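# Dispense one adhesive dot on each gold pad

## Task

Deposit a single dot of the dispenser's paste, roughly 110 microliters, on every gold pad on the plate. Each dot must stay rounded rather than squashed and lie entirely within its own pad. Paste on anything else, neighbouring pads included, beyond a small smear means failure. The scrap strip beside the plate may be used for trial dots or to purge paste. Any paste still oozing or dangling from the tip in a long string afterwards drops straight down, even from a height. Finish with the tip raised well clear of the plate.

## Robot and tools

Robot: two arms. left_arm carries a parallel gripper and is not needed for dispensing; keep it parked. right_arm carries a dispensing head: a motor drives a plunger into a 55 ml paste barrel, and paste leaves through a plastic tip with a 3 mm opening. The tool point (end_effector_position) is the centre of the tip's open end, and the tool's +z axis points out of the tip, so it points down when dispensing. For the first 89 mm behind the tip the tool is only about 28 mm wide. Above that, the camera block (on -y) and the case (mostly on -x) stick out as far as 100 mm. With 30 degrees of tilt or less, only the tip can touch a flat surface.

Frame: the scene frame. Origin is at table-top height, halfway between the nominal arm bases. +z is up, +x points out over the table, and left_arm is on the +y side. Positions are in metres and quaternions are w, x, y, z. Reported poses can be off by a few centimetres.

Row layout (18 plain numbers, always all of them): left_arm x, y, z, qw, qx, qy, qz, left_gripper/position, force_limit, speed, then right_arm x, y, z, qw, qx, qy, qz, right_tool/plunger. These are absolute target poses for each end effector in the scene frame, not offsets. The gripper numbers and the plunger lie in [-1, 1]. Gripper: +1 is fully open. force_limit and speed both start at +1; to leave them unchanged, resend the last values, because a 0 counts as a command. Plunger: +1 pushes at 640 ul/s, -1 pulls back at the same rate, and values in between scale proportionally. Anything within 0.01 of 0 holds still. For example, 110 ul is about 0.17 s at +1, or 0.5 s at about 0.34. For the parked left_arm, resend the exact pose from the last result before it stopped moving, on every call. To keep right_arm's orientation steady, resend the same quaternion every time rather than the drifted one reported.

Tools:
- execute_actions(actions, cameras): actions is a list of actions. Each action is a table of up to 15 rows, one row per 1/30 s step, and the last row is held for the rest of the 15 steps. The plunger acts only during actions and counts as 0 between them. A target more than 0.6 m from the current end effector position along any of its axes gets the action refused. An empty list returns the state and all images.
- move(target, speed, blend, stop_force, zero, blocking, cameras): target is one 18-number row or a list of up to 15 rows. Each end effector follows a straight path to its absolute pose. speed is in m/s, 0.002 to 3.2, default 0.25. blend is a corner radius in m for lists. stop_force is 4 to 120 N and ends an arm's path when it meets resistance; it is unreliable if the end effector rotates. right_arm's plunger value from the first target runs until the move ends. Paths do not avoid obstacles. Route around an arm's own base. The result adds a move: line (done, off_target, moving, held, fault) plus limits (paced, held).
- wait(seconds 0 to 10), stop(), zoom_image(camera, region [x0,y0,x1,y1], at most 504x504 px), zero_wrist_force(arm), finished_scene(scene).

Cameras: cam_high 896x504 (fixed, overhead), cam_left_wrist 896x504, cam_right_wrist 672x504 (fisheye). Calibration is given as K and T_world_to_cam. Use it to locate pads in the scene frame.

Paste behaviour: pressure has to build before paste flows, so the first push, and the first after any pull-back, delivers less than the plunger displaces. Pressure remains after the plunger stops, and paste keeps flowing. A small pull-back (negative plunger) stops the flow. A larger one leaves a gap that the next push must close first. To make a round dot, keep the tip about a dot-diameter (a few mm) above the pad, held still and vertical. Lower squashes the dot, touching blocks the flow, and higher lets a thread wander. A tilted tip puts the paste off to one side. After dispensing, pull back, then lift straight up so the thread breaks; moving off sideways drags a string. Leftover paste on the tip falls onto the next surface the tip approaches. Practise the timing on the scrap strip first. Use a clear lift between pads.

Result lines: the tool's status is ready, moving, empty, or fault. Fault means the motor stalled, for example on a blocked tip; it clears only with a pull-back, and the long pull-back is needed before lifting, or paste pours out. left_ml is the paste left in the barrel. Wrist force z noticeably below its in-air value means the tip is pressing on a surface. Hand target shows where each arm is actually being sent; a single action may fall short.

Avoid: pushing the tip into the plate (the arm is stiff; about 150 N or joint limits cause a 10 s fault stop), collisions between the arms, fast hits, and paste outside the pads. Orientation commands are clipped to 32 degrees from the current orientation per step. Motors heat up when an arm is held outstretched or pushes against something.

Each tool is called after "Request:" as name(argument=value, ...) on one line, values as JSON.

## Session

Request:
execute_actions(actions=[])

Scene clock: 0.00 s.
left_arm: end_effector_position=(+0.6234, +0.5667, +0.2203) position_measured=3 object_status=3 end_effector_quat_wxyz=(+0.000, +0.025, +1.000, +0.000) | right_arm: end_effector_position=(+0.5368, -0.0976, +0.1976) left_ml=46.0 status=ready end_effector_quat_wxyz=(+0.000, +0.690, +0.723, +0.000)
Joint positions: left_arm=[-0.281 -1.556 2.144 -2.158 -1.571 -0.281] | right_arm=[0.546 -1.345 1.559 -1.785 -1.571 -1.024]
Joint velocities: within noise
Joint torques (N m): no reading
Wrist force (N): no reading
Wrist torque (N m): no reading
Wrist force, peak (N): no reading
Hand target: left_arm +0.6234, +0.5667, +0.2203; +0.000, +0.025, +1.000, +0.000 | right_arm +0.5368, -0.0976, +0.1976; +0.000, +0.690, +0.723, +0.000

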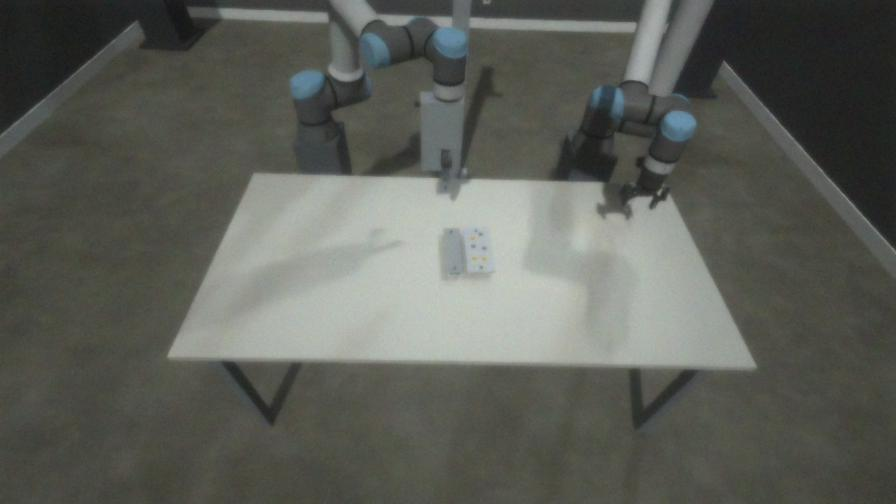

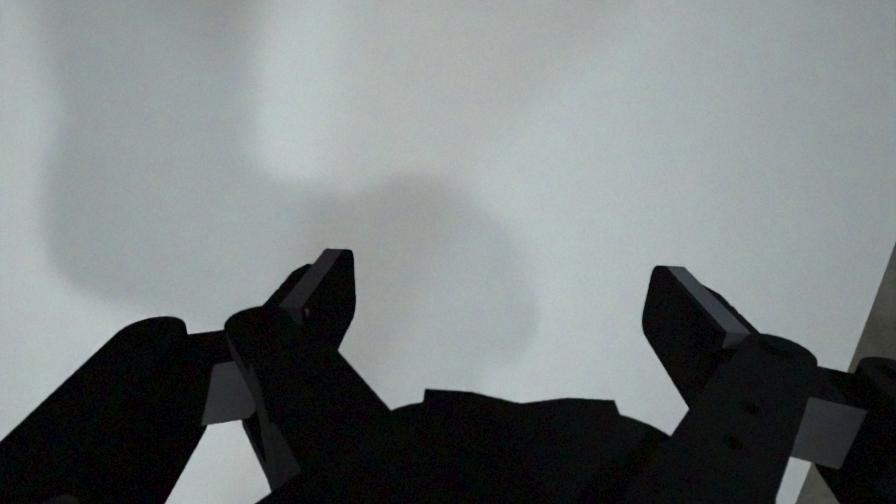

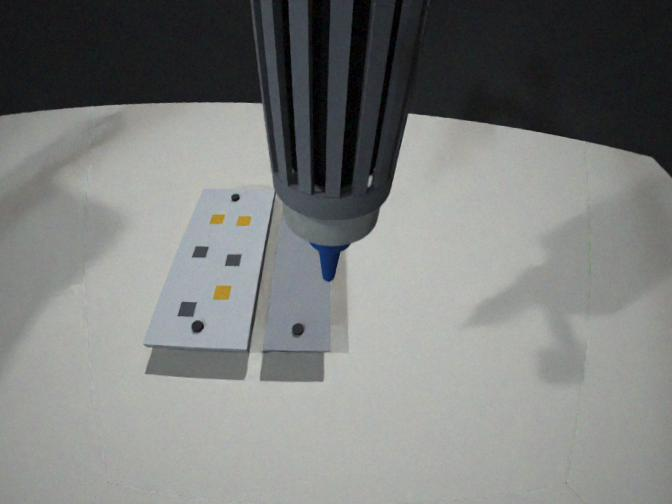

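Request:
move(target=[[0.6234, 0.5667, 0.2203, 0.0, 0.025, 1.0, 0.0, 1, 1, 1, 0.63, -0.064, 0.06, 0.0, 0.690, 0.723, 0.0, 0]], speed=0.2, cameras=["cam_right_wrist"])

Request:
zoom_image(camera="cam_right_wrist", region=[60, 120, 400, 375])

Scene clock: 17.80 s.
left_arm: end_effector_position=(+0.6234, +0.5667, +0.2203) position_measured=3 object_status=3 end_effector_quat_wxyz=(+0.000, +0.025, +1.000, +0.000) | right_arm: end_effector_position=(+0.6302, -0.0641, +0.0601) left_ml=46.0 status=ready end_effector_quat_wxyz=(+0.000, +0.690, +0.723, +0.000)
Joint positions: left_arm=[-0.28 -1.556 2.144 -2.158 -1.571 -0.281] | right_arm=[0.52 -1.135 1.524 -1.96 -1.571 -1.051]
Joint torques (N m): left_arm=[12 -32.08 -44.09 -3.69 -0.07 -2.25] | right_arm=[17.85 -74.26 -40.42 -1.79 0.47 3.8]
Wrist force (N): left_arm=[-0.5 0.0 0.3] | right_arm=[0.1 -0.1 0.4]
Wrist torque (N m): left_arm=[0.00 0.07 0.00] | right_arm=[-0.01 -0.06 0.00]
Wrist force, peak (N): left_arm=[-0.7 -0.4 -0.7] | right_arm=[0.2 1.8 2.9]
Hand target: left_arm +0.6234, +0.5667, +0.2203; +0.000, +0.025, +1.000, +0.000 | right_arm +0.6300, -0.0640, +0.0600; +0.000, +0.690, +0.723, +0.000
Off the commanded pose: left_arm 0.000 m, 0 deg | right_arm 0.000 m, 0 deg.
move: done
camera_calibration:
cam_right_wrist: T_world_to_cam=[[0.0473826, -0.997884, 0.0445221, -0.101564], [-0.791147, -0.0647016, -0.608194, 0.538383], [0.609788, -0.0064057, -0.792539, -0.234415], [0, 0, 0, 1]] pos_world=[0.573696, -0.068016, 0.14618]
Images, in order (width x height): cam_right_wrist 672x504.

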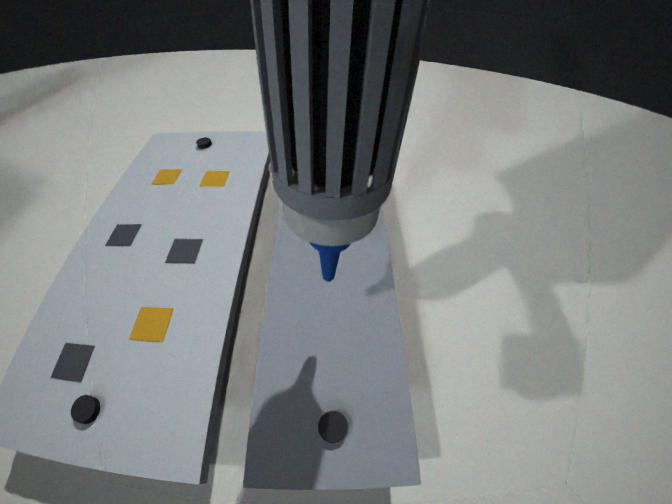

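Scaled by 1.482 from the camera's 672x504 image, which has a finer 960x720 frame.

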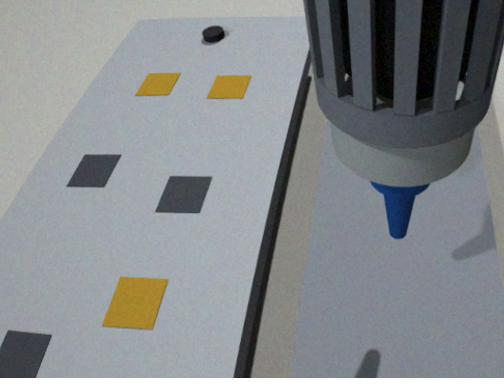

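Request:
move(target=[[0.6234, 0.5667, 0.2203, 0.0, 0.025, 1.0, 0.0, 1, 1, 1, 0.63, -0.064, 0.036, 0.0, 0.690, 0.723, 0.0, 0]], speed=0.06)

Request:
move(target=[[0.6234, 0.5667, 0.2203, 0.0, 0.025, 1.0, 0.0, 1, 1, 1, 0.63, -0.064, 0.022, 0.0, 0.690, 0.723, 0.0, 0]], speed=0.005, stop_force=4)

Request:
move(target=[[0.6234, 0.5667, 0.2203, 0.0, 0.025, 1.0, 0.0, 1, 1, 1, 0.63, -0.064, 0.035, 0.0, 0.690, 0.723, 0.0, 0]], speed=0.03, cameras=["cam_right_wrist"])

Request:
zoom_image(camera="cam_right_wrist", region=[270, 240, 370, 315])

Scene clock: 31.10 s.
left_arm: end_effector_position=(+0.6234, +0.5667, +0.2203) position_measured=3 object_status=3 end_effector_quat_wxyz=(+0.000, +0.025, +1.000, +0.000) | right_arm: end_effector_position=(+0.6300, -0.0640, +0.0358) left_ml=46.0 status=ready end_effector_quat_wxyz=(+0.000, +0.690, +0.723, +0.000)
Joint positions: left_arm=[-0.28 -1.556 2.144 -2.158 -1.571 -0.281] | right_arm=[0.52 -1.119 1.547 -1.999 -1.571 -1.051]
Joint torques (N m): left_arm=[7.09 -33.31 -34.87 -3.09 1.79 0.2] | right_arm=[12.69 -92.52 -54.84 -0.51 1.78 3.65]
Wrist force (N): left_arm=[-0.5 -0.4 -0.2] | right_arm=[0.5 0.1 0.5]
Wrist torque (N m): left_arm=[-0.08 0.08 0.00] | right_arm=[0.03 -0.18 -0.01]
Wrist force, peak (N): left_arm=[-0.9 0.2 -0.1] | right_arm=[0.3 0.0 1.3]
Hand target: left_arm +0.6234, +0.5667, +0.2203; +0.000, +0.025, +1.000, +0.000 | right_arm +0.6300, -0.0640, +0.0360; +0.000, +0.690, +0.723, +0.000
Off the commanded pose: left_arm 0.000 m, 0 deg | right_arm 0.000 m, 0 deg.
move: done
camera_calibration:
cam_left_wrist: T_world_to_cam=[[0.0132392, 0.998031, -0.0613164, -0.544111], [0.923767, 0.0112635, 0.38279, -0.650004], [0.382727, -0.0617099, -0.921798, 0.128368], [0, 0, 0, 1]] pos_world=[0.558525, 0.558282, 0.333781]
cam_right_wrist: T_world_to_cam=[[0.0473332, -0.997883, 0.0445925, -0.100348], [-0.791284, -0.0647039, -0.608015, 0.523448], [0.609613, -0.00650603, -0.792672, -0.253521], [0, 0, 0, 1]] pos_world=[0.573496, -0.067916, 0.12178]

Scene clock: 33.13 s.
left_arm: end_effector_position=(+0.6234, +0.5667, +0.2203) position_measured=3 object_status=3 end_effector_quat_wxyz=(+0.000, +0.025, +1.000, +0.000) | right_arm: end_effector_position=(+0.6300, -0.0640, +0.0311) left_ml=46.0 status=ready end_effector_quat_wxyz=(+0.000, +0.690, +0.723, +0.000)
Joint positions: left_arm=[-0.28 -1.556 2.144 -2.158 -1.571 -0.281] | right_arm=[0.52 -1.116 1.551 -2.006 -1.571 -1.051]
Joint torques (N m): left_arm=[7.53 -32.81 -35.35 -3.53 1.66 -0.1] | right_arm=[12.57 -83.2 -48.48 -0.29 1.57 3.83]
Wrist force (N): left_arm=[-0.5 -0.1 -0.3] | right_arm=[1.0 0.9 -3.6]
Wrist torque (N m): left_arm=[-0.03 0.07 0.00] | right_arm=[-0.06 -0.04 0.00]
Wrist force, peak (N): left_arm=[-0.4 -0.6 -0.4] | right_arm=[-1.9 -2.6 -13.4]
Hand target: left_arm +0.6234, +0.5667, +0.2203; +0.000, +0.025, +1.000, +0.000 | right_arm +0.6300, -0.0640, +0.0311; +0.000, +0.690, +0.723, +0.000
Off the commanded pose: left_arm 0.000 m, 0 deg | right_arm 0.009 m, 0 deg.
move: contact (right_arm)
camera_calibration:
cam_left_wrist: T_world_to_cam=[[0.0132392, 0.998031, -0.0613164, -0.544111], [0.923767, 0.0112635, 0.38279, -0.650004], [0.382727, -0.0617099, -0.921798, 0.128368], [0, 0, 0, 1]] pos_world=[0.558525, 0.558282, 0.333781]
cam_right_wrist: T_world_to_cam=[[0.047392, -0.997884, 0.0445177, -0.100164], [-0.791232, -0.0647055, -0.608083, 0.520569], [0.609676, -0.00640561, -0.792625, -0.257282], [0, 0, 0, 1]] pos_world=[0.573496, -0.067916, 0.11708]

Scene clock: 33.83 s.
left_arm: end_effector_position=(+0.6234, +0.5667, +0.2203) position_measured=3 object_status=3 end_effector_quat_wxyz=(+0.000, +0.025, +1.000, +0.000) | right_arm: end_effector_position=(+0.6300, -0.0640, +0.0351) left_ml=46.0 status=ready end_effector_quat_wxyz=(+0.000, +0.690, +0.723, +0.000)
Joint positions: left_arm=[-0.28 -1.556 2.144 -2.158 -1.571 -0.281] | right_arm=[0.52 -1.118 1.547 -2 -1.571 -1.051]
Joint torques (N m): left_arm=[5.75 -35.88 -34.91 -3.4 1.96 -0.1] | right_arm=[12.22 -85.38 -49.47 -2.91 1.57 3.7]
Wrist force (N): left_arm=[-0.3 -0.1 0.0] | right_arm=[0.0 0.0 0.4]
Wrist torque (N m): left_arm=[-0.01 0.05 0.00] | right_arm=[0.00 -0.01 0.00]
Wrist force, peak (N): left_arm=[-0.7 -0.1 0.1] | right_arm=[1.2 1.5 -3.9]
Hand target: left_arm +0.6234, +0.5667, +0.2203; +0.000, +0.025, +1.000, +0.000 | right_arm +0.6300, -0.0640, +0.0350; +0.000, +0.690, +0.723, +0.000
Off the commanded pose: left_arm 0.000 m, 0 deg | right_arm 0.000 m, 0 deg.
move: done
camera_calibration:
cam_right_wrist: T_world_to_cam=[[0.047392, -0.997884, 0.0445177, -0.100342], [-0.791232, -0.0647055, -0.608083, 0.523001], [0.609676, -0.00640561, -0.792625, -0.254111], [0, 0, 0, 1]] pos_world=[0.573496, -0.067916, 0.12108]
Images, in order (width x height): cam_right_wrist 672x504.

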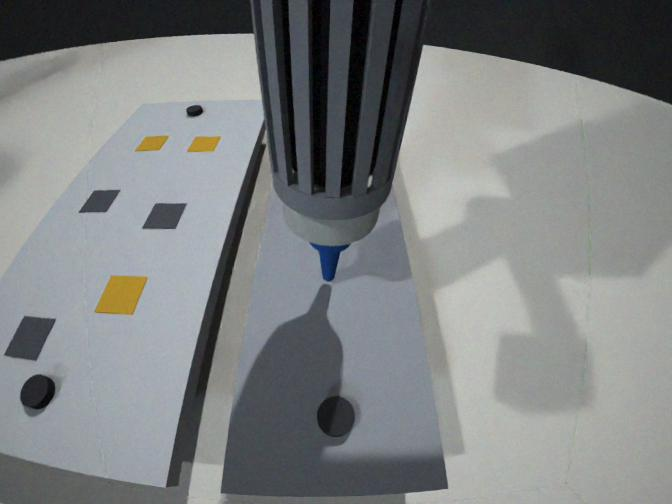

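Scaled by 5.040 from the camera's 672x504 image, which has a finer 960x720 frame.

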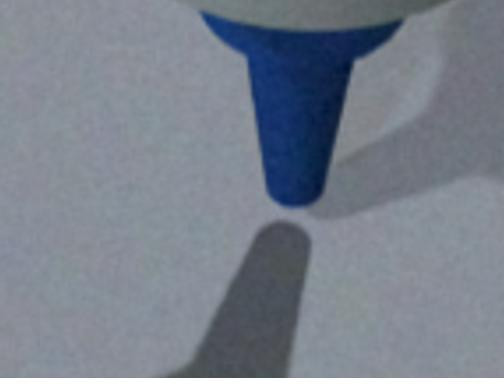

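Request:
execute_actions(actions=[[[0.6234,0.5667,0.2203,0,0.025,1,0,1,1,1,0.63,-0.064,0.035,0,0.690,0.723,0,0.353]],[[0.6234,0.5667,0.2203,0,0.025,1,0,1,1,1,0.63,-0.064,0.035,0,0.690,0.723,0,0.353]]])

Request:
wait(seconds=8, cameras=["cam_right_wrist"])

Request:
zoom_image(camera="cam_right_wrist", region=[280, 240, 380, 315])

Request:
execute_actions(actions=[[[0.6234,0.5667,0.2203,0,0.025,1,0,1,1,1,0.63,-0.064,0.035,0,0.690,0.723,0,-0.2]]])

Request:
move(target=[[0.6234, 0.5667, 0.2203, 0.0, 0.025, 1.0, 0.0, 1, 1, 1, 0.63, -0.064, 0.06, 0.0, 0.690, 0.723, 0.0, 0]], speed=0.08, cameras=["cam_right_wrist"])

Request:
zoom_image(camera="cam_right_wrist", region=[260, 230, 400, 335])

Request:
zoom_image(camera="cam_right_wrist", region=[60, 140, 260, 290])

Request:
zoom_image(camera="cam_right_wrist", region=[60, 250, 260, 400])

Scene clock: 47.63 s.
left_arm: end_effector_position=(+0.6234, +0.5667, +0.2203) position_measured=3 object_status=3 end_effector_quat_wxyz=(+0.000, +0.025, +1.000, +0.000) | right_arm: end_effector_position=(+0.6300, -0.0640, +0.0350) left_ml=45.7 status=ready end_effector_quat_wxyz=(+0.000, +0.690, +0.723, +0.000)
Joint positions: left_arm=[-0.28 -1.556 2.144 -2.158 -1.571 -0.281] | right_arm=[0.52 -1.118 1.547 -2 -1.571 -1.051]
Joint torques (N m): left_arm=[0.34 -37.85 -35.41 -3.68 1.66 -0.01] | right_arm=[9.15 -70.11 -49.96 -2.28 0.72 3.82]
Wrist force (N): left_arm=[-0.5 0.1 -0.1] | right_arm=[0.4 0.1 0.6]
Wrist torque (N m): left_arm=[0.00 0.08 0.00] | right_arm=[0.05 -0.15 0.00]
Wrist force, peak (N): left_arm=[-0.9 -0.2 0.0] | right_arm=[0.7 0.1 0.9]
Hand target: left_arm +0.6234, +0.5667, +0.2203; +0.000, +0.025, +1.000, +0.000 | right_arm +0.6300, -0.0640, +0.0350; +0.000, +0.690, +0.723, +0.000
Off the commanded pose: left_arm 0.000 m, 0 deg | right_arm 0.000 m, 0 deg.
camera_calibration:
cam_left_wrist: T_world_to_cam=[[0.0132392, 0.998031, -0.0613164, -0.544111], [0.923767, 0.0112635, 0.38279, -0.650004], [0.382727, -0.0617099, -0.921798, 0.128368], [0, 0, 0, 1]] pos_world=[0.558525, 0.558282, 0.333781]
cam_right_wrist: T_world_to_cam=[[0.047392, -0.997884, 0.0445177, -0.100337], [-0.791232, -0.0647055, -0.608083, 0.52294], [0.609676, -0.00640561, -0.792625, -0.25419], [0, 0, 0, 1]] pos_world=[0.573496, -0.067916, 0.12098]

Scene clock: 55.63 s.
left_arm: end_effector_position=(+0.6234, +0.5667, +0.2203) position_measured=3 object_status=3 end_effector_quat_wxyz=(+0.000, +0.025, +1.000, +0.000) | right_arm: end_effector_position=(+0.6300, -0.0640, +0.0350) left_ml=45.7 status=ready end_effector_quat_wxyz=(+0.000, +0.690, +0.723, +0.000)
Joint positions: left_arm=[-0.28 -1.556 2.144 -2.158 -1.571 -0.281] | right_arm=[0.52 -1.118 1.547 -2 -1.571 -1.051]
Joint torques (N m): left_arm=[-1.17 -38.8 -36.56 -3.4 1.97 -0.1] | right_arm=[8.42 -72.58 -47.74 -2.18 0.67 3.85]
Wrist force (N): left_arm=[-0.6 -0.1 0.2] | right_arm=[0.3 0.1 0.3]
Wrist torque (N m): left_arm=[-0.02 0.09 0.00] | right_arm=[0.04 -0.11 0.00]
Wrist force, peak (N): left_arm=[-0.7 -0.6 -0.1] | right_arm=[0.3 -0.1 0.9]
Hand target: left_arm +0.6234, +0.5667, +0.2203; +0.000, +0.025, +1.000, +0.000 | right_arm +0.6300, -0.0640, +0.0350; +0.000, +0.690, +0.723, +0.000
Off the commanded pose: left_arm 0.000 m, 0 deg | right_arm 0.000 m, 0 deg.
wait: 8.00 s; at rest by 0.17 s
camera_calibration:
cam_right_wrist: T_world_to_cam=[[0.047392, -0.997884, 0.0445177, -0.100337], [-0.791232, -0.0647055, -0.608083, 0.52294], [0.609676, -0.00640561, -0.792625, -0.25419], [0, 0, 0, 1]] pos_world=[0.573496, -0.067916, 0.12098]
Images, in order (width x height): cam_right_wrist 672x504.

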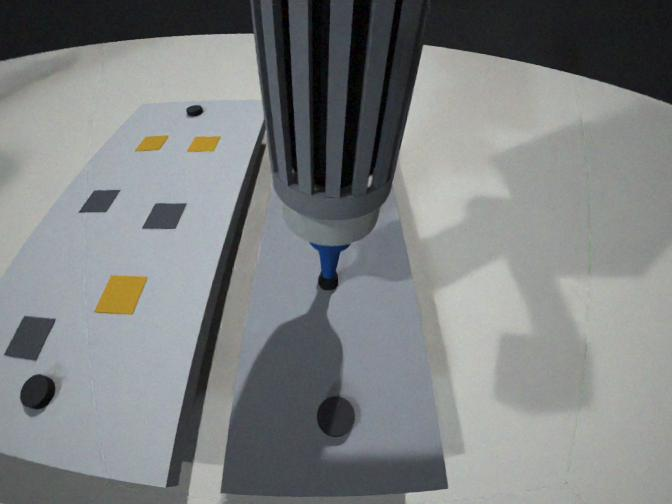

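Scaled by 5.040 from the camera's 672x504 image, which has a finer 960x720 frame.

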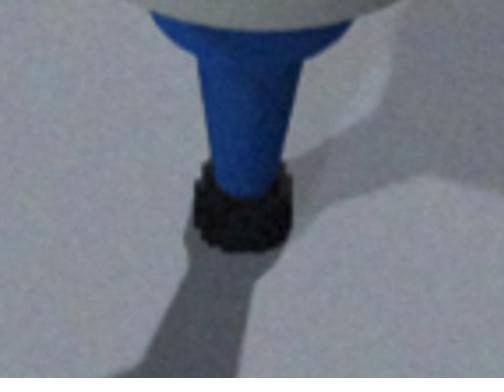

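Scene clock: 56.37 s.
left_arm: end_effector_position=(+0.6234, +0.5667, +0.2203) position_measured=3 object_status=3 end_effector_quat_wxyz=(+0.000, +0.025, +1.000, +0.000) | right_arm: end_effector_position=(+0.6300, -0.0640, +0.0350) left_ml=45.8 status=ready end_effector_quat_wxyz=(+0.000, +0.690, +0.723, +0.000)
Joint positions: left_arm=[-0.28 -1.556 2.144 -2.158 -1.571 -0.281] | right_arm=[0.52 -1.118 1.547 -2 -1.571 -1.051]
Joint torques (N m): left_arm=[-1.69 -41.46 -36.07 -3.41 1.69 -0.21] | right_arm=[9.76 -69.81 -47 -2.23 0.6 3.81]
Wrist force (N): left_arm=[-0.2 0.0 -0.4] | right_arm=[0.2 -0.1 0.3]
Wrist torque (N m): left_arm=[-0.01 0.02 0.00] | right_arm=[-0.01 -0.09 0.00]
Wrist force, peak (N): left_arm=[-0.6 -0.2 -0.3] | right_arm=[0.4 0.0 0.7]
Hand target: left_arm +0.6234, +0.5667, +0.2203; +0.000, +0.025, +1.000, +0.000 | right_arm +0.6300, -0.0640, +0.0350; +0.000, +0.690, +0.723, +0.000
Off the commanded pose: left_arm 0.000 m, 0 deg | right_arm 0.000 m, 0 deg.
camera_calibration:
cam_left_wrist: T_world_to_cam=[[0.0132392, 0.998031, -0.0613164, -0.544111], [0.923767, 0.0112635, 0.38279, -0.650004], [0.382727, -0.0617099, -0.921798, 0.128368], [0, 0, 0, 1]] pos_world=[0.558525, 0.558282, 0.333781]
cam_right_wrist: T_world_to_cam=[[0.047392, -0.997884, 0.0445177, -0.100337], [-0.791232, -0.0647055, -0.608083, 0.52294], [0.609676, -0.00640561, -0.792625, -0.25419], [0, 0, 0, 1]] pos_world=[0.573496, -0.067916, 0.12098]

Scene clock: 57.10 s.
left_arm: end_effector_position=(+0.6234, +0.5667, +0.2203) position_measured=3 object_status=3 end_effector_quat_wxyz=(+0.000, +0.025, +1.000, +0.000) | right_arm: end_effector_position=(+0.6300, -0.0640, +0.0603) left_ml=45.8 status=ready end_effector_quat_wxyz=(+0.000, +0.690, +0.723, +0.000)
Joint positions: left_arm=[-0.28 -1.556 2.144 -2.158 -1.571 -0.281] | right_arm=[0.52 -1.135 1.524 -1.96 -1.571 -1.051]
Joint torques (N m): left_arm=[-3.69 -41.59 -36.79 -3.49 1.89 -0.26] | right_arm=[7.32 -65.32 -41.84 -7 0.44 3.73]
Wrist force (N): left_arm=[-0.1 0.1 0.0] | right_arm=[0.1 0.1 0.5]
Wrist torque (N m): left_arm=[0.01 0.01 0.00] | right_arm=[0.04 -0.06 0.00]
Wrist force, peak (N): left_arm=[-0.8 0.3 0.0] | right_arm=[0.0 -0.4 2.0]
Hand target: left_arm +0.6234, +0.5667, +0.2203; +0.000, +0.025, +1.000, +0.000 | right_arm +0.6300, -0.0640, +0.0600; +0.000, +0.690, +0.723, +0.000
Off the commanded pose: left_arm 0.000 m, 0 deg | right_arm 0.000 m, 0 deg.
move: done
camera_calibration:
cam_right_wrist: T_world_to_cam=[[0.0473826, -0.997884, 0.0445221, -0.101464], [-0.791147, -0.0647016, -0.608194, 0.538371], [0.609788, -0.0064057, -0.792539, -0.234274], [0, 0, 0, 1]] pos_world=[0.573596, -0.067916, 0.14628]
Images, in order (width x height): cam_right_wrist 672x504.

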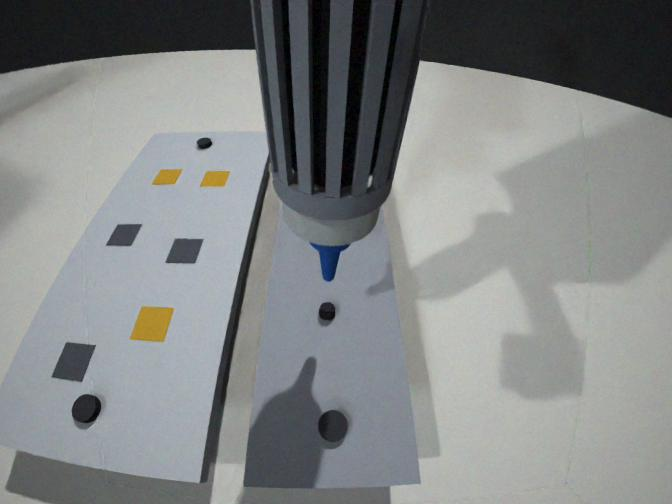

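Scaled by 3.600 from the camera's 672x504 image, which has a finer 960x720 frame.

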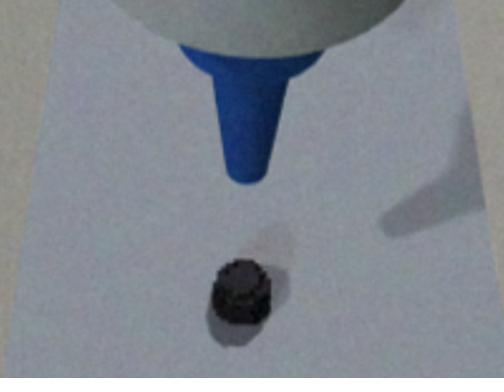

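Scaled by 2.520 from the camera's 672x504 image, which has a finer 960x720 frame.

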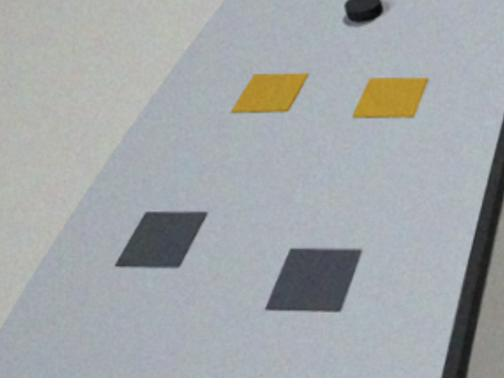

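Scaled by 2.520 from the camera's 672x504 image, which has a finer 960x720 frame.

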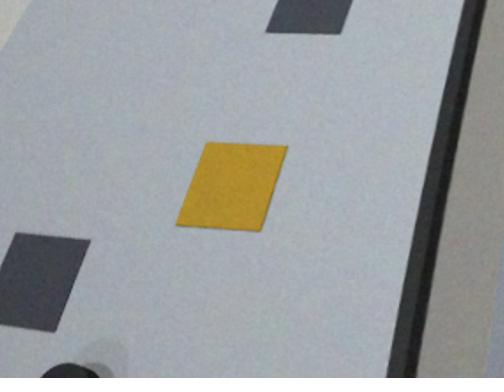

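Request:
move(target=[[0.6234, 0.5667, 0.2203, 0.0, 0.025, 1.0, 0.0, 1, 1, 1, 0.648, -0.066, 0.055, 0.0, 0.690, 0.723, 0.0, 0],[0.6234, 0.5667, 0.2203, 0.0, 0.025, 1.0, 0.0, 1, 1, 1, 0.648, -0.066, 0.035, 0.0, 0.690, 0.723, 0.0, 0]], speed=0.06)

Request:
execute_actions(actions=[[[0.6234,0.5667,0.2203,0,0.025,1,0,1,1,1,0.648,-0.066,0.035,0,0.690,0.723,0,0.544]]])

Request:
wait(seconds=4, cameras=["cam_right_wrist"])

Request:
zoom_image(camera="cam_right_wrist", region=[280, 240, 380, 315])

Request:
wait(seconds=3, cameras=["cam_right_wrist"])

Request:
zoom_image(camera="cam_right_wrist", region=[280, 240, 380, 315])

Request:
wait(seconds=3, cameras=["cam_right_wrist"])

Request:
zoom_image(camera="cam_right_wrist", region=[280, 240, 380, 315])

Request:
execute_actions(actions=[[[0.6234,0.5667,0.2203,0,0.025,1,0,1,1,1,0.648,-0.066,0.035,0,0.690,0.723,0,-0.2]]])

Request:
move(target=[[0.6234, 0.5667, 0.2203, 0.0, 0.025, 1.0, 0.0, 1, 1, 1, 0.648, -0.066, 0.06, 0.0, 0.690, 0.723, 0.0, 0]], speed=0.08, cameras=["cam_right_wrist"])

Request:
zoom_image(camera="cam_right_wrist", region=[260, 230, 400, 335])

Scene clock: 80.23 s.
left_arm: end_effector_position=(+0.6234, +0.5667, +0.2203) position_measured=3 object_status=3 end_effector_quat_wxyz=(+0.000, +0.025, +1.000, +0.000) | right_arm: end_effector_position=(+0.6480, -0.0660, +0.0348) left_ml=45.8 status=ready end_effector_quat_wxyz=(+0.000, +0.690, +0.723, +0.000)
Joint positions: left_arm=[-0.28 -1.556 2.144 -2.158 -1.571 -0.281] | right_arm=[0.507 -1.1 1.52 -1.991 -1.571 -1.064]
Joint torques (N m): left_arm=[-2.04 -43.13 -40.1 -3.47 1.69 -0.07] | right_arm=[16.53 -95.65 -54.7 -0.59 -1.58 3.95]
Wrist force (N): left_arm=[-0.4 0.0 -0.5] | right_arm=[0.2 -0.2 0.4]
Wrist torque (N m): left_arm=[-0.01 0.05 0.00] | right_arm=[-0.05 -0.07 0.00]
Wrist force, peak (N): left_arm=[-1.1 0.0 -0.2] | right_arm=[1.0 -1.6 0.5]
Hand target: left_arm +0.6234, +0.5667, +0.2203; +0.000, +0.025, +1.000, +0.000 | right_arm +0.6480, -0.0660, +0.0350; +0.000, +0.690, +0.723, +0.000
Off the commanded pose: left_arm 0.000 m, 0 deg | right_arm 0.000 m, 0 deg.
move: done
camera_calibration:
cam_left_wrist: T_world_to_cam=[[0.0132392, 0.998031, -0.0613164, -0.544111], [0.923767, 0.0112635, 0.38279, -0.650004], [0.382727, -0.0617099, -0.921798, 0.128368], [0, 0, 0, 1]] pos_world=[0.558525, 0.558282, 0.333781]
cam_right_wrist: T_world_to_cam=[[0.0473265, -0.997884, 0.0445932, -0.103252], [-0.791237, -0.0646996, -0.608078, 0.537006], [0.609676, -0.00650557, -0.792624, -0.265404], [0, 0, 0, 1]] pos_world=[0.591596, -0.070016, 0.12078]

Scene clock: 80.97 s.
left_arm: end_effector_position=(+0.6234, +0.5667, +0.2203) position_measured=3 object_status=3 end_effector_quat_wxyz=(+0.000, +0.025, +1.000, +0.000) | right_arm: end_effector_position=(+0.6480, -0.0660, +0.0350) left_ml=45.6 status=ready end_effector_quat_wxyz=(+0.000, +0.690, +0.723, +0.000)
Joint positions: left_arm=[-0.28 -1.556 2.144 -2.158 -1.571 -0.281] | right_arm=[0.507 -1.1 1.52 -1.991 -1.571 -1.064]
Joint torques (N m): left_arm=[-1.09 -44.6 -39.06 -3.54 1.65 -0.26] | right_arm=[15.01 -93.99 -51.93 -1.77 -0.97 3.94]
Wrist force (N): left_arm=[-0.6 -0.2 -0.1] | right_arm=[0.3 0.0 0.4]
Wrist torque (N m): left_arm=[-0.04 0.10 0.00] | right_arm=[0.02 -0.13 0.00]
Wrist force, peak (N): left_arm=[-0.5 -0.5 -0.1] | right_arm=[0.6 0.0 0.7]
Hand target: left_arm +0.6234, +0.5667, +0.2203; +0.000, +0.025, +1.000, +0.000 | right_arm +0.6480, -0.0660, +0.0350; +0.000, +0.690, +0.723, +0.000
Off the commanded pose: left_arm 0.000 m, 0 deg | right_arm 0.000 m, 0 deg.
camera_calibration:
cam_left_wrist: T_world_to_cam=[[0.0132392, 0.998031, -0.0613164, -0.544111], [0.923767, 0.0112635, 0.38279, -0.650004], [0.382727, -0.0617099, -0.921798, 0.128368], [0, 0, 0, 1]] pos_world=[0.558525, 0.558282, 0.333781]
cam_right_wrist: T_world_to_cam=[[0.047392, -0.997884, 0.0445177, -0.10319], [-0.791232, -0.0647055, -0.608083, 0.537114], [0.609676, -0.00640561, -0.792625, -0.265098], [0, 0, 0, 1]] pos_world=[0.591496, -0.069916, 0.12108]

Scene clock: 84.97 s.
left_arm: end_effector_position=(+0.6234, +0.5667, +0.2203) position_measured=3 object_status=3 end_effector_quat_wxyz=(+0.000, +0.025, +1.000, +0.000) | right_arm: end_effector_position=(+0.6480, -0.0660, +0.0350) left_ml=45.6 status=ready end_effector_quat_wxyz=(+0.000, +0.690, +0.723, +0.000)
Joint positions: left_arm=[-0.28 -1.556 2.144 -2.158 -1.571 -0.281] | right_arm=[0.507 -1.1 1.52 -1.991 -1.571 -1.064]
Joint torques (N m): left_arm=[-2.28 -45.5 -40.69 -3.74 1.38 0.03] | right_arm=[18 -93.49 -43.15 -4.26 -1.87 3.65]
Wrist force (N): left_arm=[-0.6 0.1 0.1] | right_arm=[0.3 -0.2 0.6]
Wrist torque (N m): left_arm=[0.00 0.09 -0.01] | right_arm=[-0.04 -0.12 0.00]
Wrist force, peak (N): left_arm=[-0.9 -0.4 -0.4] | right_arm=[0.3 0.0 1.0]
Hand target: left_arm +0.6234, +0.5667, +0.2203; +0.000, +0.025, +1.000, +0.000 | right_arm +0.6480, -0.0660, +0.0350; +0.000, +0.690, +0.723, +0.000
Off the commanded pose: left_arm 0.000 m, 0 deg | right_arm 0.000 m, 0 deg.
wait: 4.00 s; at rest by 0.17 s
camera_calibration:
cam_right_wrist: T_world_to_cam=[[0.047392, -0.997884, 0.0445177, -0.10319], [-0.791232, -0.0647055, -0.608083, 0.537114], [0.609676, -0.00640561, -0.792625, -0.265098], [0, 0, 0, 1]] pos_world=[0.591496, -0.069916, 0.12108]
Images, in order (width x height): cam_right_wrist 672x504.

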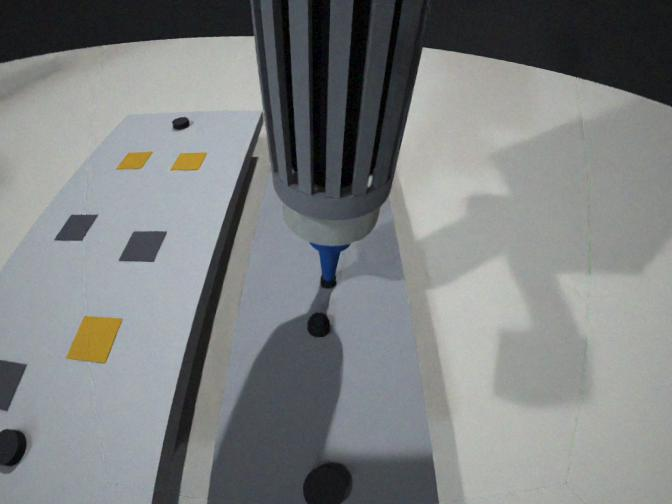

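Scaled by 5.040 from the camera's 672x504 image, which has a finer 960x720 frame.

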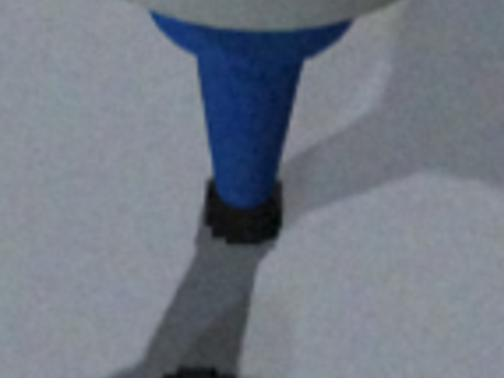

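Scene clock: 87.97 s.
left_arm: end_effector_position=(+0.6234, +0.5667, +0.2203) position_measured=3 object_status=3 end_effector_quat_wxyz=(+0.000, +0.025, +1.000, +0.000) | right_arm: end_effector_position=(+0.6480, -0.0660, +0.0350) left_ml=45.6 status=ready end_effector_quat_wxyz=(+0.000, +0.690, +0.723, +0.000)
Joint positions: left_arm=[-0.28 -1.556 2.144 -2.158 -1.571 -0.281] | right_arm=[0.507 -1.1 1.52 -1.991 -1.571 -1.064]
Joint torques (N m): left_arm=[-1.96 -47.92 -39.59 -3.62 1.66 0.12] | right_arm=[12.94 -94.9 -42.4 -5.82 -1.7 3.9]
Wrist force (N): left_arm=[-0.5 -0.1 0.0] | right_arm=[0.2 0.1 0.5]
Wrist torque (N m): left_arm=[-0.02 0.07 0.00] | right_arm=[0.04 -0.10 0.00]
Wrist force, peak (N): left_arm=[-0.9 -0.1 -0.2] | right_arm=[0.4 -0.1 0.9]
Hand target: left_arm +0.6234, +0.5667, +0.2203; +0.000, +0.025, +1.000, +0.000 | right_arm +0.6480, -0.0660, +0.0350; +0.000, +0.690, +0.723, +0.000
Off the commanded pose: left_arm 0.000 m, 0 deg | right_arm 0.000 m, 0 deg.
wait: 3.00 s; at rest by 0.17 s
camera_calibration:
cam_right_wrist: T_world_to_cam=[[0.047392, -0.997884, 0.0445177, -0.103186], [-0.791232, -0.0647055, -0.608083, 0.537053], [0.609676, -0.00640561, -0.792625, -0.265177], [0, 0, 0, 1]] pos_world=[0.591496, -0.069916, 0.12098]
Images, in order (width x height): cam_right_wrist 672x504.

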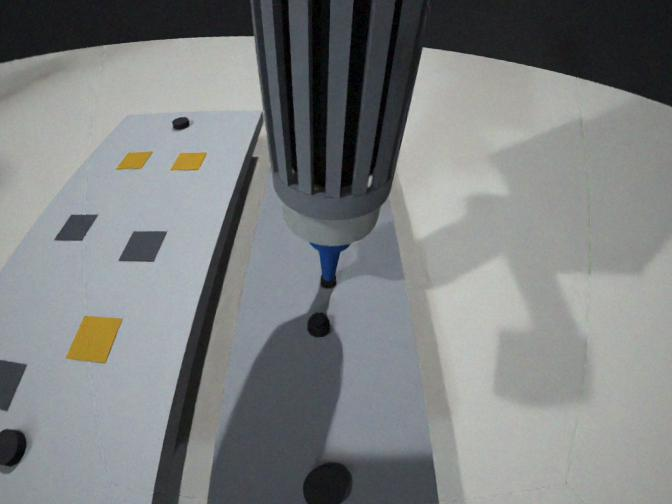

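Scaled by 5.040 from the camera's 672x504 image, which has a finer 960x720 frame.

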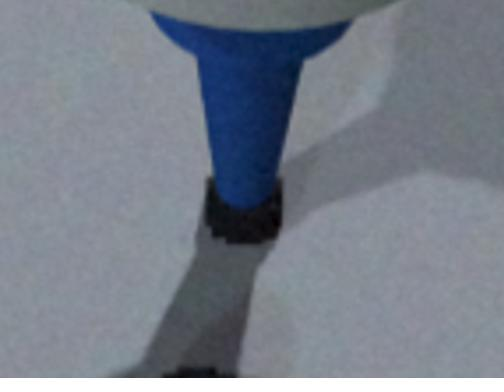

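Scene clock: 90.97 s.
left_arm: end_effector_position=(+0.6234, +0.5667, +0.2203) position_measured=3 object_status=3 end_effector_quat_wxyz=(+0.000, +0.025, +1.000, +0.000) | right_arm: end_effector_position=(+0.6480, -0.0660, +0.0350) left_ml=45.6 status=ready end_effector_quat_wxyz=(+0.000, +0.690, +0.723, +0.000)
Joint positions: left_arm=[-0.28 -1.556 2.144 -2.158 -1.571 -0.281] | right_arm=[0.507 -1.1 1.52 -1.991 -1.571 -1.064]
Joint torques (N m): left_arm=[-3.95 -46.98 -40.24 -3.96 1.67 -0.34] | right_arm=[12.15 -94.56 -43.32 -5.28 -1.96 3.47]
Wrist force (N): left_arm=[-0.4 -0.3 -0.2] | right_arm=[0.1 -0.4 0.7]
Wrist torque (N m): left_arm=[-0.05 0.07 -0.01] | right_arm=[-0.13 -0.04 -0.01]
Wrist force, peak (N): left_arm=[-0.9 0.0 -0.4] | right_arm=[0.4 -0.4 0.9]
Hand target: left_arm +0.6234, +0.5667, +0.2203; +0.000, +0.025, +1.000, +0.000 | right_arm +0.6480, -0.0660, +0.0350; +0.000, +0.690, +0.723, +0.000
Off the commanded pose: left_arm 0.000 m, 0 deg | right_arm 0.000 m, 0 deg.
wait: 3.00 s; at rest by 0.17 s
camera_calibration:
cam_right_wrist: T_world_to_cam=[[0.047392, -0.997884, 0.0445177, -0.103186], [-0.791232, -0.0647055, -0.608083, 0.537053], [0.609676, -0.00640561, -0.792625, -0.265177], [0, 0, 0, 1]] pos_world=[0.591496, -0.069916, 0.12098]
Images, in order (width x height): cam_right_wrist 672x504.

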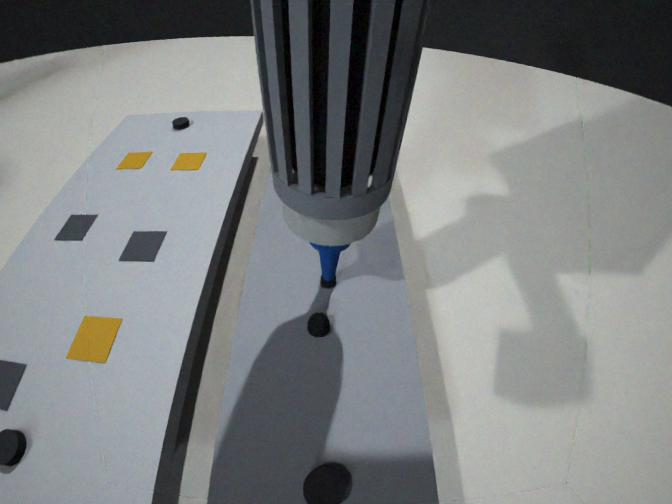

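Scaled by 5.040 from the camera's 672x504 image, which has a finer 960x720 frame.

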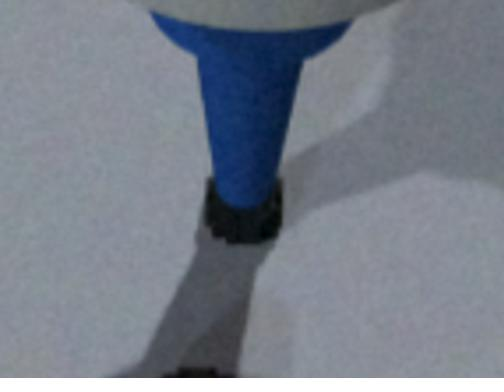

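Scene clock: 91.70 s.
left_arm: end_effector_position=(+0.6234, +0.5667, +0.2203) position_measured=3 object_status=3 end_effector_quat_wxyz=(+0.000, +0.025, +1.000, +0.000) | right_arm: end_effector_position=(+0.6480, -0.0660, +0.0350) left_ml=45.7 status=ready end_effector_quat_wxyz=(+0.000, +0.690, +0.723, +0.000)
Joint positions: left_arm=[-0.28 -1.556 2.144 -2.158 -1.571 -0.281] | right_arm=[0.507 -1.1 1.52 -1.991 -1.571 -1.064]
Joint torques (N m): left_arm=[-3.04 -46.07 -40.56 -3.73 1.79 -0.27] | right_arm=[13 -94.59 -43.04 -5.51 -1.74 3.6]
Wrist force (N): left_arm=[-0.4 -0.1 0.3] | right_arm=[0.2 -0.2 0.7]
Wrist torque (N m): left_arm=[-0.01 0.07 -0.01] | right_arm=[-0.08 -0.07 0.00]
Wrist force, peak (N): left_arm=[-0.5 -0.1 -0.3] | right_arm=[0.5 -0.6 0.5]
Hand target: left_arm +0.6234, +0.5667, +0.2203; +0.000, +0.025, +1.000, +0.000 | right_arm +0.6480, -0.0660, +0.0350; +0.000, +0.690, +0.723, +0.000
Off the commanded pose: left_arm 0.000 m, 0 deg | right_arm 0.000 m, 0 deg.
camera_calibration:
cam_left_wrist: T_world_to_cam=[[0.0132392, 0.998031, -0.0613164, -0.544111], [0.923767, 0.0112635, 0.38279, -0.650004], [0.382727, -0.0617099, -0.921798, 0.128368], [0, 0, 0, 1]] pos_world=[0.558525, 0.558282, 0.333781]
cam_right_wrist: T_world_to_cam=[[0.047392, -0.997884, 0.0445177, -0.103186], [-0.791232, -0.0647055, -0.608083, 0.537053], [0.609676, -0.00640561, -0.792625, -0.265177], [0, 0, 0, 1]] pos_world=[0.591496, -0.069916, 0.12098]

Scene clock: 92.43 s.
left_arm: end_effector_position=(+0.6234, +0.5667, +0.2203) position_measured=3 object_status=3 end_effector_quat_wxyz=(+0.000, +0.025, +1.000, +0.000) | right_arm: end_effector_position=(+0.6480, -0.0660, +0.0603) left_ml=45.7 status=ready end_effector_quat_wxyz=(+0.000, +0.690, +0.723, +0.000) end_effector_velocity=(+0.001, -0.001, -0.002) end_effector_angular_velocity=(+0.001, -0.002, -0.002)
Joint positions: left_arm=[-0.28 -1.556 2.144 -2.158 -1.571 -0.281] | right_arm=[0.507 -1.116 1.497 -1.951 -1.571 -1.064]
Joint velocities: left_arm=[within noise] | right_arm=[-0.002 0 0.003 -0.005 0 0]
Joint torques (N m): left_arm=[-2.85 -47.66 -41.13 -3.67 1.54 0.06] | right_arm=[11.81 -66.48 -42.34 -6.55 -1.67 3.75]
Wrist force (N): left_arm=[-0.2 -0.1 -0.5] | right_arm=[0.0 -0.2 0.6]
Wrist torque (N m): left_arm=[-0.03 0.02 0.00] | right_arm=[-0.07 -0.03 0.00]
Wrist force, peak (N): left_arm=[-0.9 0.1 0.0] | right_arm=[0.0 -0.3 1.7]
Hand target: left_arm +0.6234, +0.5667, +0.2203; +0.000, +0.025, +1.000, +0.000 | right_arm +0.6480, -0.0660, +0.0600; +0.000, +0.690, +0.723, +0.000
Off the commanded pose: left_arm 0.000 m, 0 deg | right_arm 0.000 m, 0 deg.
move: done
camera_calibration:
cam_right_wrist: T_world_to_cam=[[0.0473826, -0.997884, 0.0445221, -0.104312], [-0.791147, -0.0647016, -0.608194, 0.552483], [0.609788, -0.0064057, -0.792539, -0.245263], [0, 0, 0, 1]] pos_world=[0.591596, -0.069916, 0.14628]
Images, in order (width x height): cam_right_wrist 672x504.

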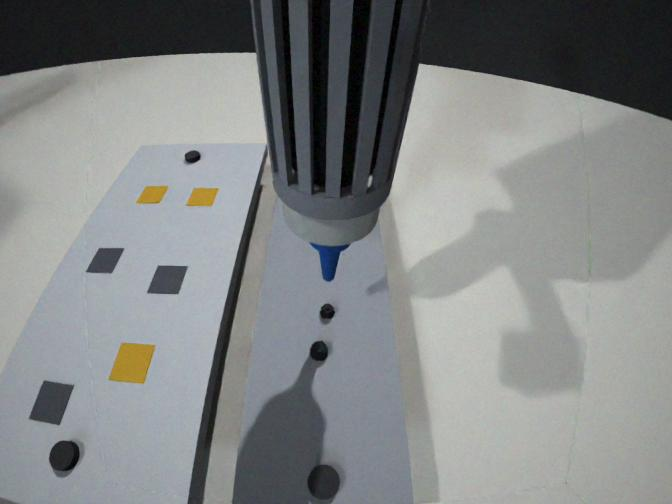

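Scaled by 3.600 from the camera's 672x504 image, which has a finer 960x720 frame.

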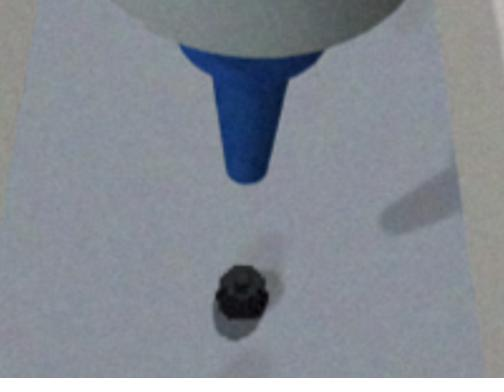

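Request:
move(target=[[0.6234, 0.5667, 0.2203, 0.0, 0.025, 1.0, 0.0, 1, 1, 1, 0.6178, 0.0132, 0.06, 0.0, 0.690, 0.723, 0.0, 0],[0.6234, 0.5667, 0.2203, 0.0, 0.025, 1.0, 0.0, 1, 1, 1, 0.6178, 0.0132, 0.038, 0.0, 0.690, 0.723, 0.0, 0]], speed=0.1, cameras=["cam_right_wrist"])

Request:
zoom_image(camera="cam_right_wrist", region=[270, 240, 370, 315])

Scene clock: 126.10 s.
left_arm: end_effector_position=(+0.6234, +0.5667, +0.2203) position_measured=3 object_status=3 end_effector_quat_wxyz=(+0.000, +0.025, +1.000, +0.000) | right_arm: end_effector_position=(+0.6177, +0.0133, +0.0378) left_ml=45.7 status=ready end_effector_quat_wxyz=(+0.000, +0.690, +0.723, +0.000) end_effector_velocity=(+0.002, -0.002, +0.003) end_effector_angular_velocity=(-0.001, -0.001, +0.001)
Joint positions: left_arm=[-0.28 -1.556 2.144 -2.158 -1.571 -0.281] | right_arm=[0.595 -1.049 1.435 -1.957 -1.571 -0.976]
Joint velocities: left_arm=[within noise] | right_arm=[-0.002 -0.001 -0.003 0.005 -0.002 -0.003]
Joint torques (N m): left_arm=[-0.43 -50.51 -44.49 -3.91 1.55 -0.27] | right_arm=[-15.69 -98.68 -54.7 -1.27 -2.66 -3.2]
Wrist force (N): left_arm=[-0.4 -0.4 0.1] | right_arm=[0.1 -0.4 0.6]
Wrist torque (N m): left_arm=[-0.07 0.06 -0.01] | right_arm=[-0.14 -0.04 -0.03]
Wrist force, peak (N): left_arm=[-0.9 0.0 -0.5] | right_arm=[2.1 -1.0 -0.7]
Hand target: left_arm +0.6234, +0.5667, +0.2203; +0.000, +0.025, +1.000, +0.000 | right_arm +0.6178, +0.0132, +0.0380; +0.000, +0.690, +0.723, +0.000
Off the commanded pose: left_arm 0.000 m, 0 deg | right_arm 0.000 m, 0 deg.
move: done
camera_calibration:
cam_right_wrist: T_world_to_cam=[[0.0474759, -0.997877, 0.0445715, -0.0229053], [-0.791313, -0.0648038, -0.607967, 0.520078], [0.609565, -0.00640622, -0.79271, -0.243886], [0, 0, 0, 1]] pos_world=[0.561296, 0.00928399, 0.12388]
Images, in order (width x height): cam_right_wrist 672x504.

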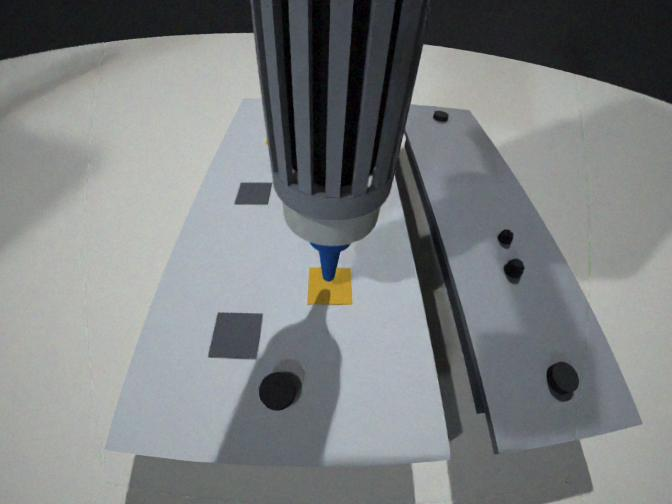

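Scaled by 5.040 from the camera's 672x504 image, which has a finer 960x720 frame.

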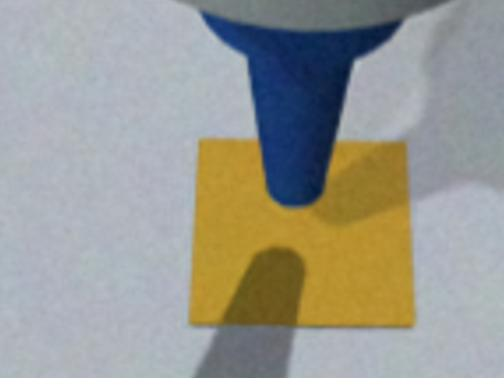

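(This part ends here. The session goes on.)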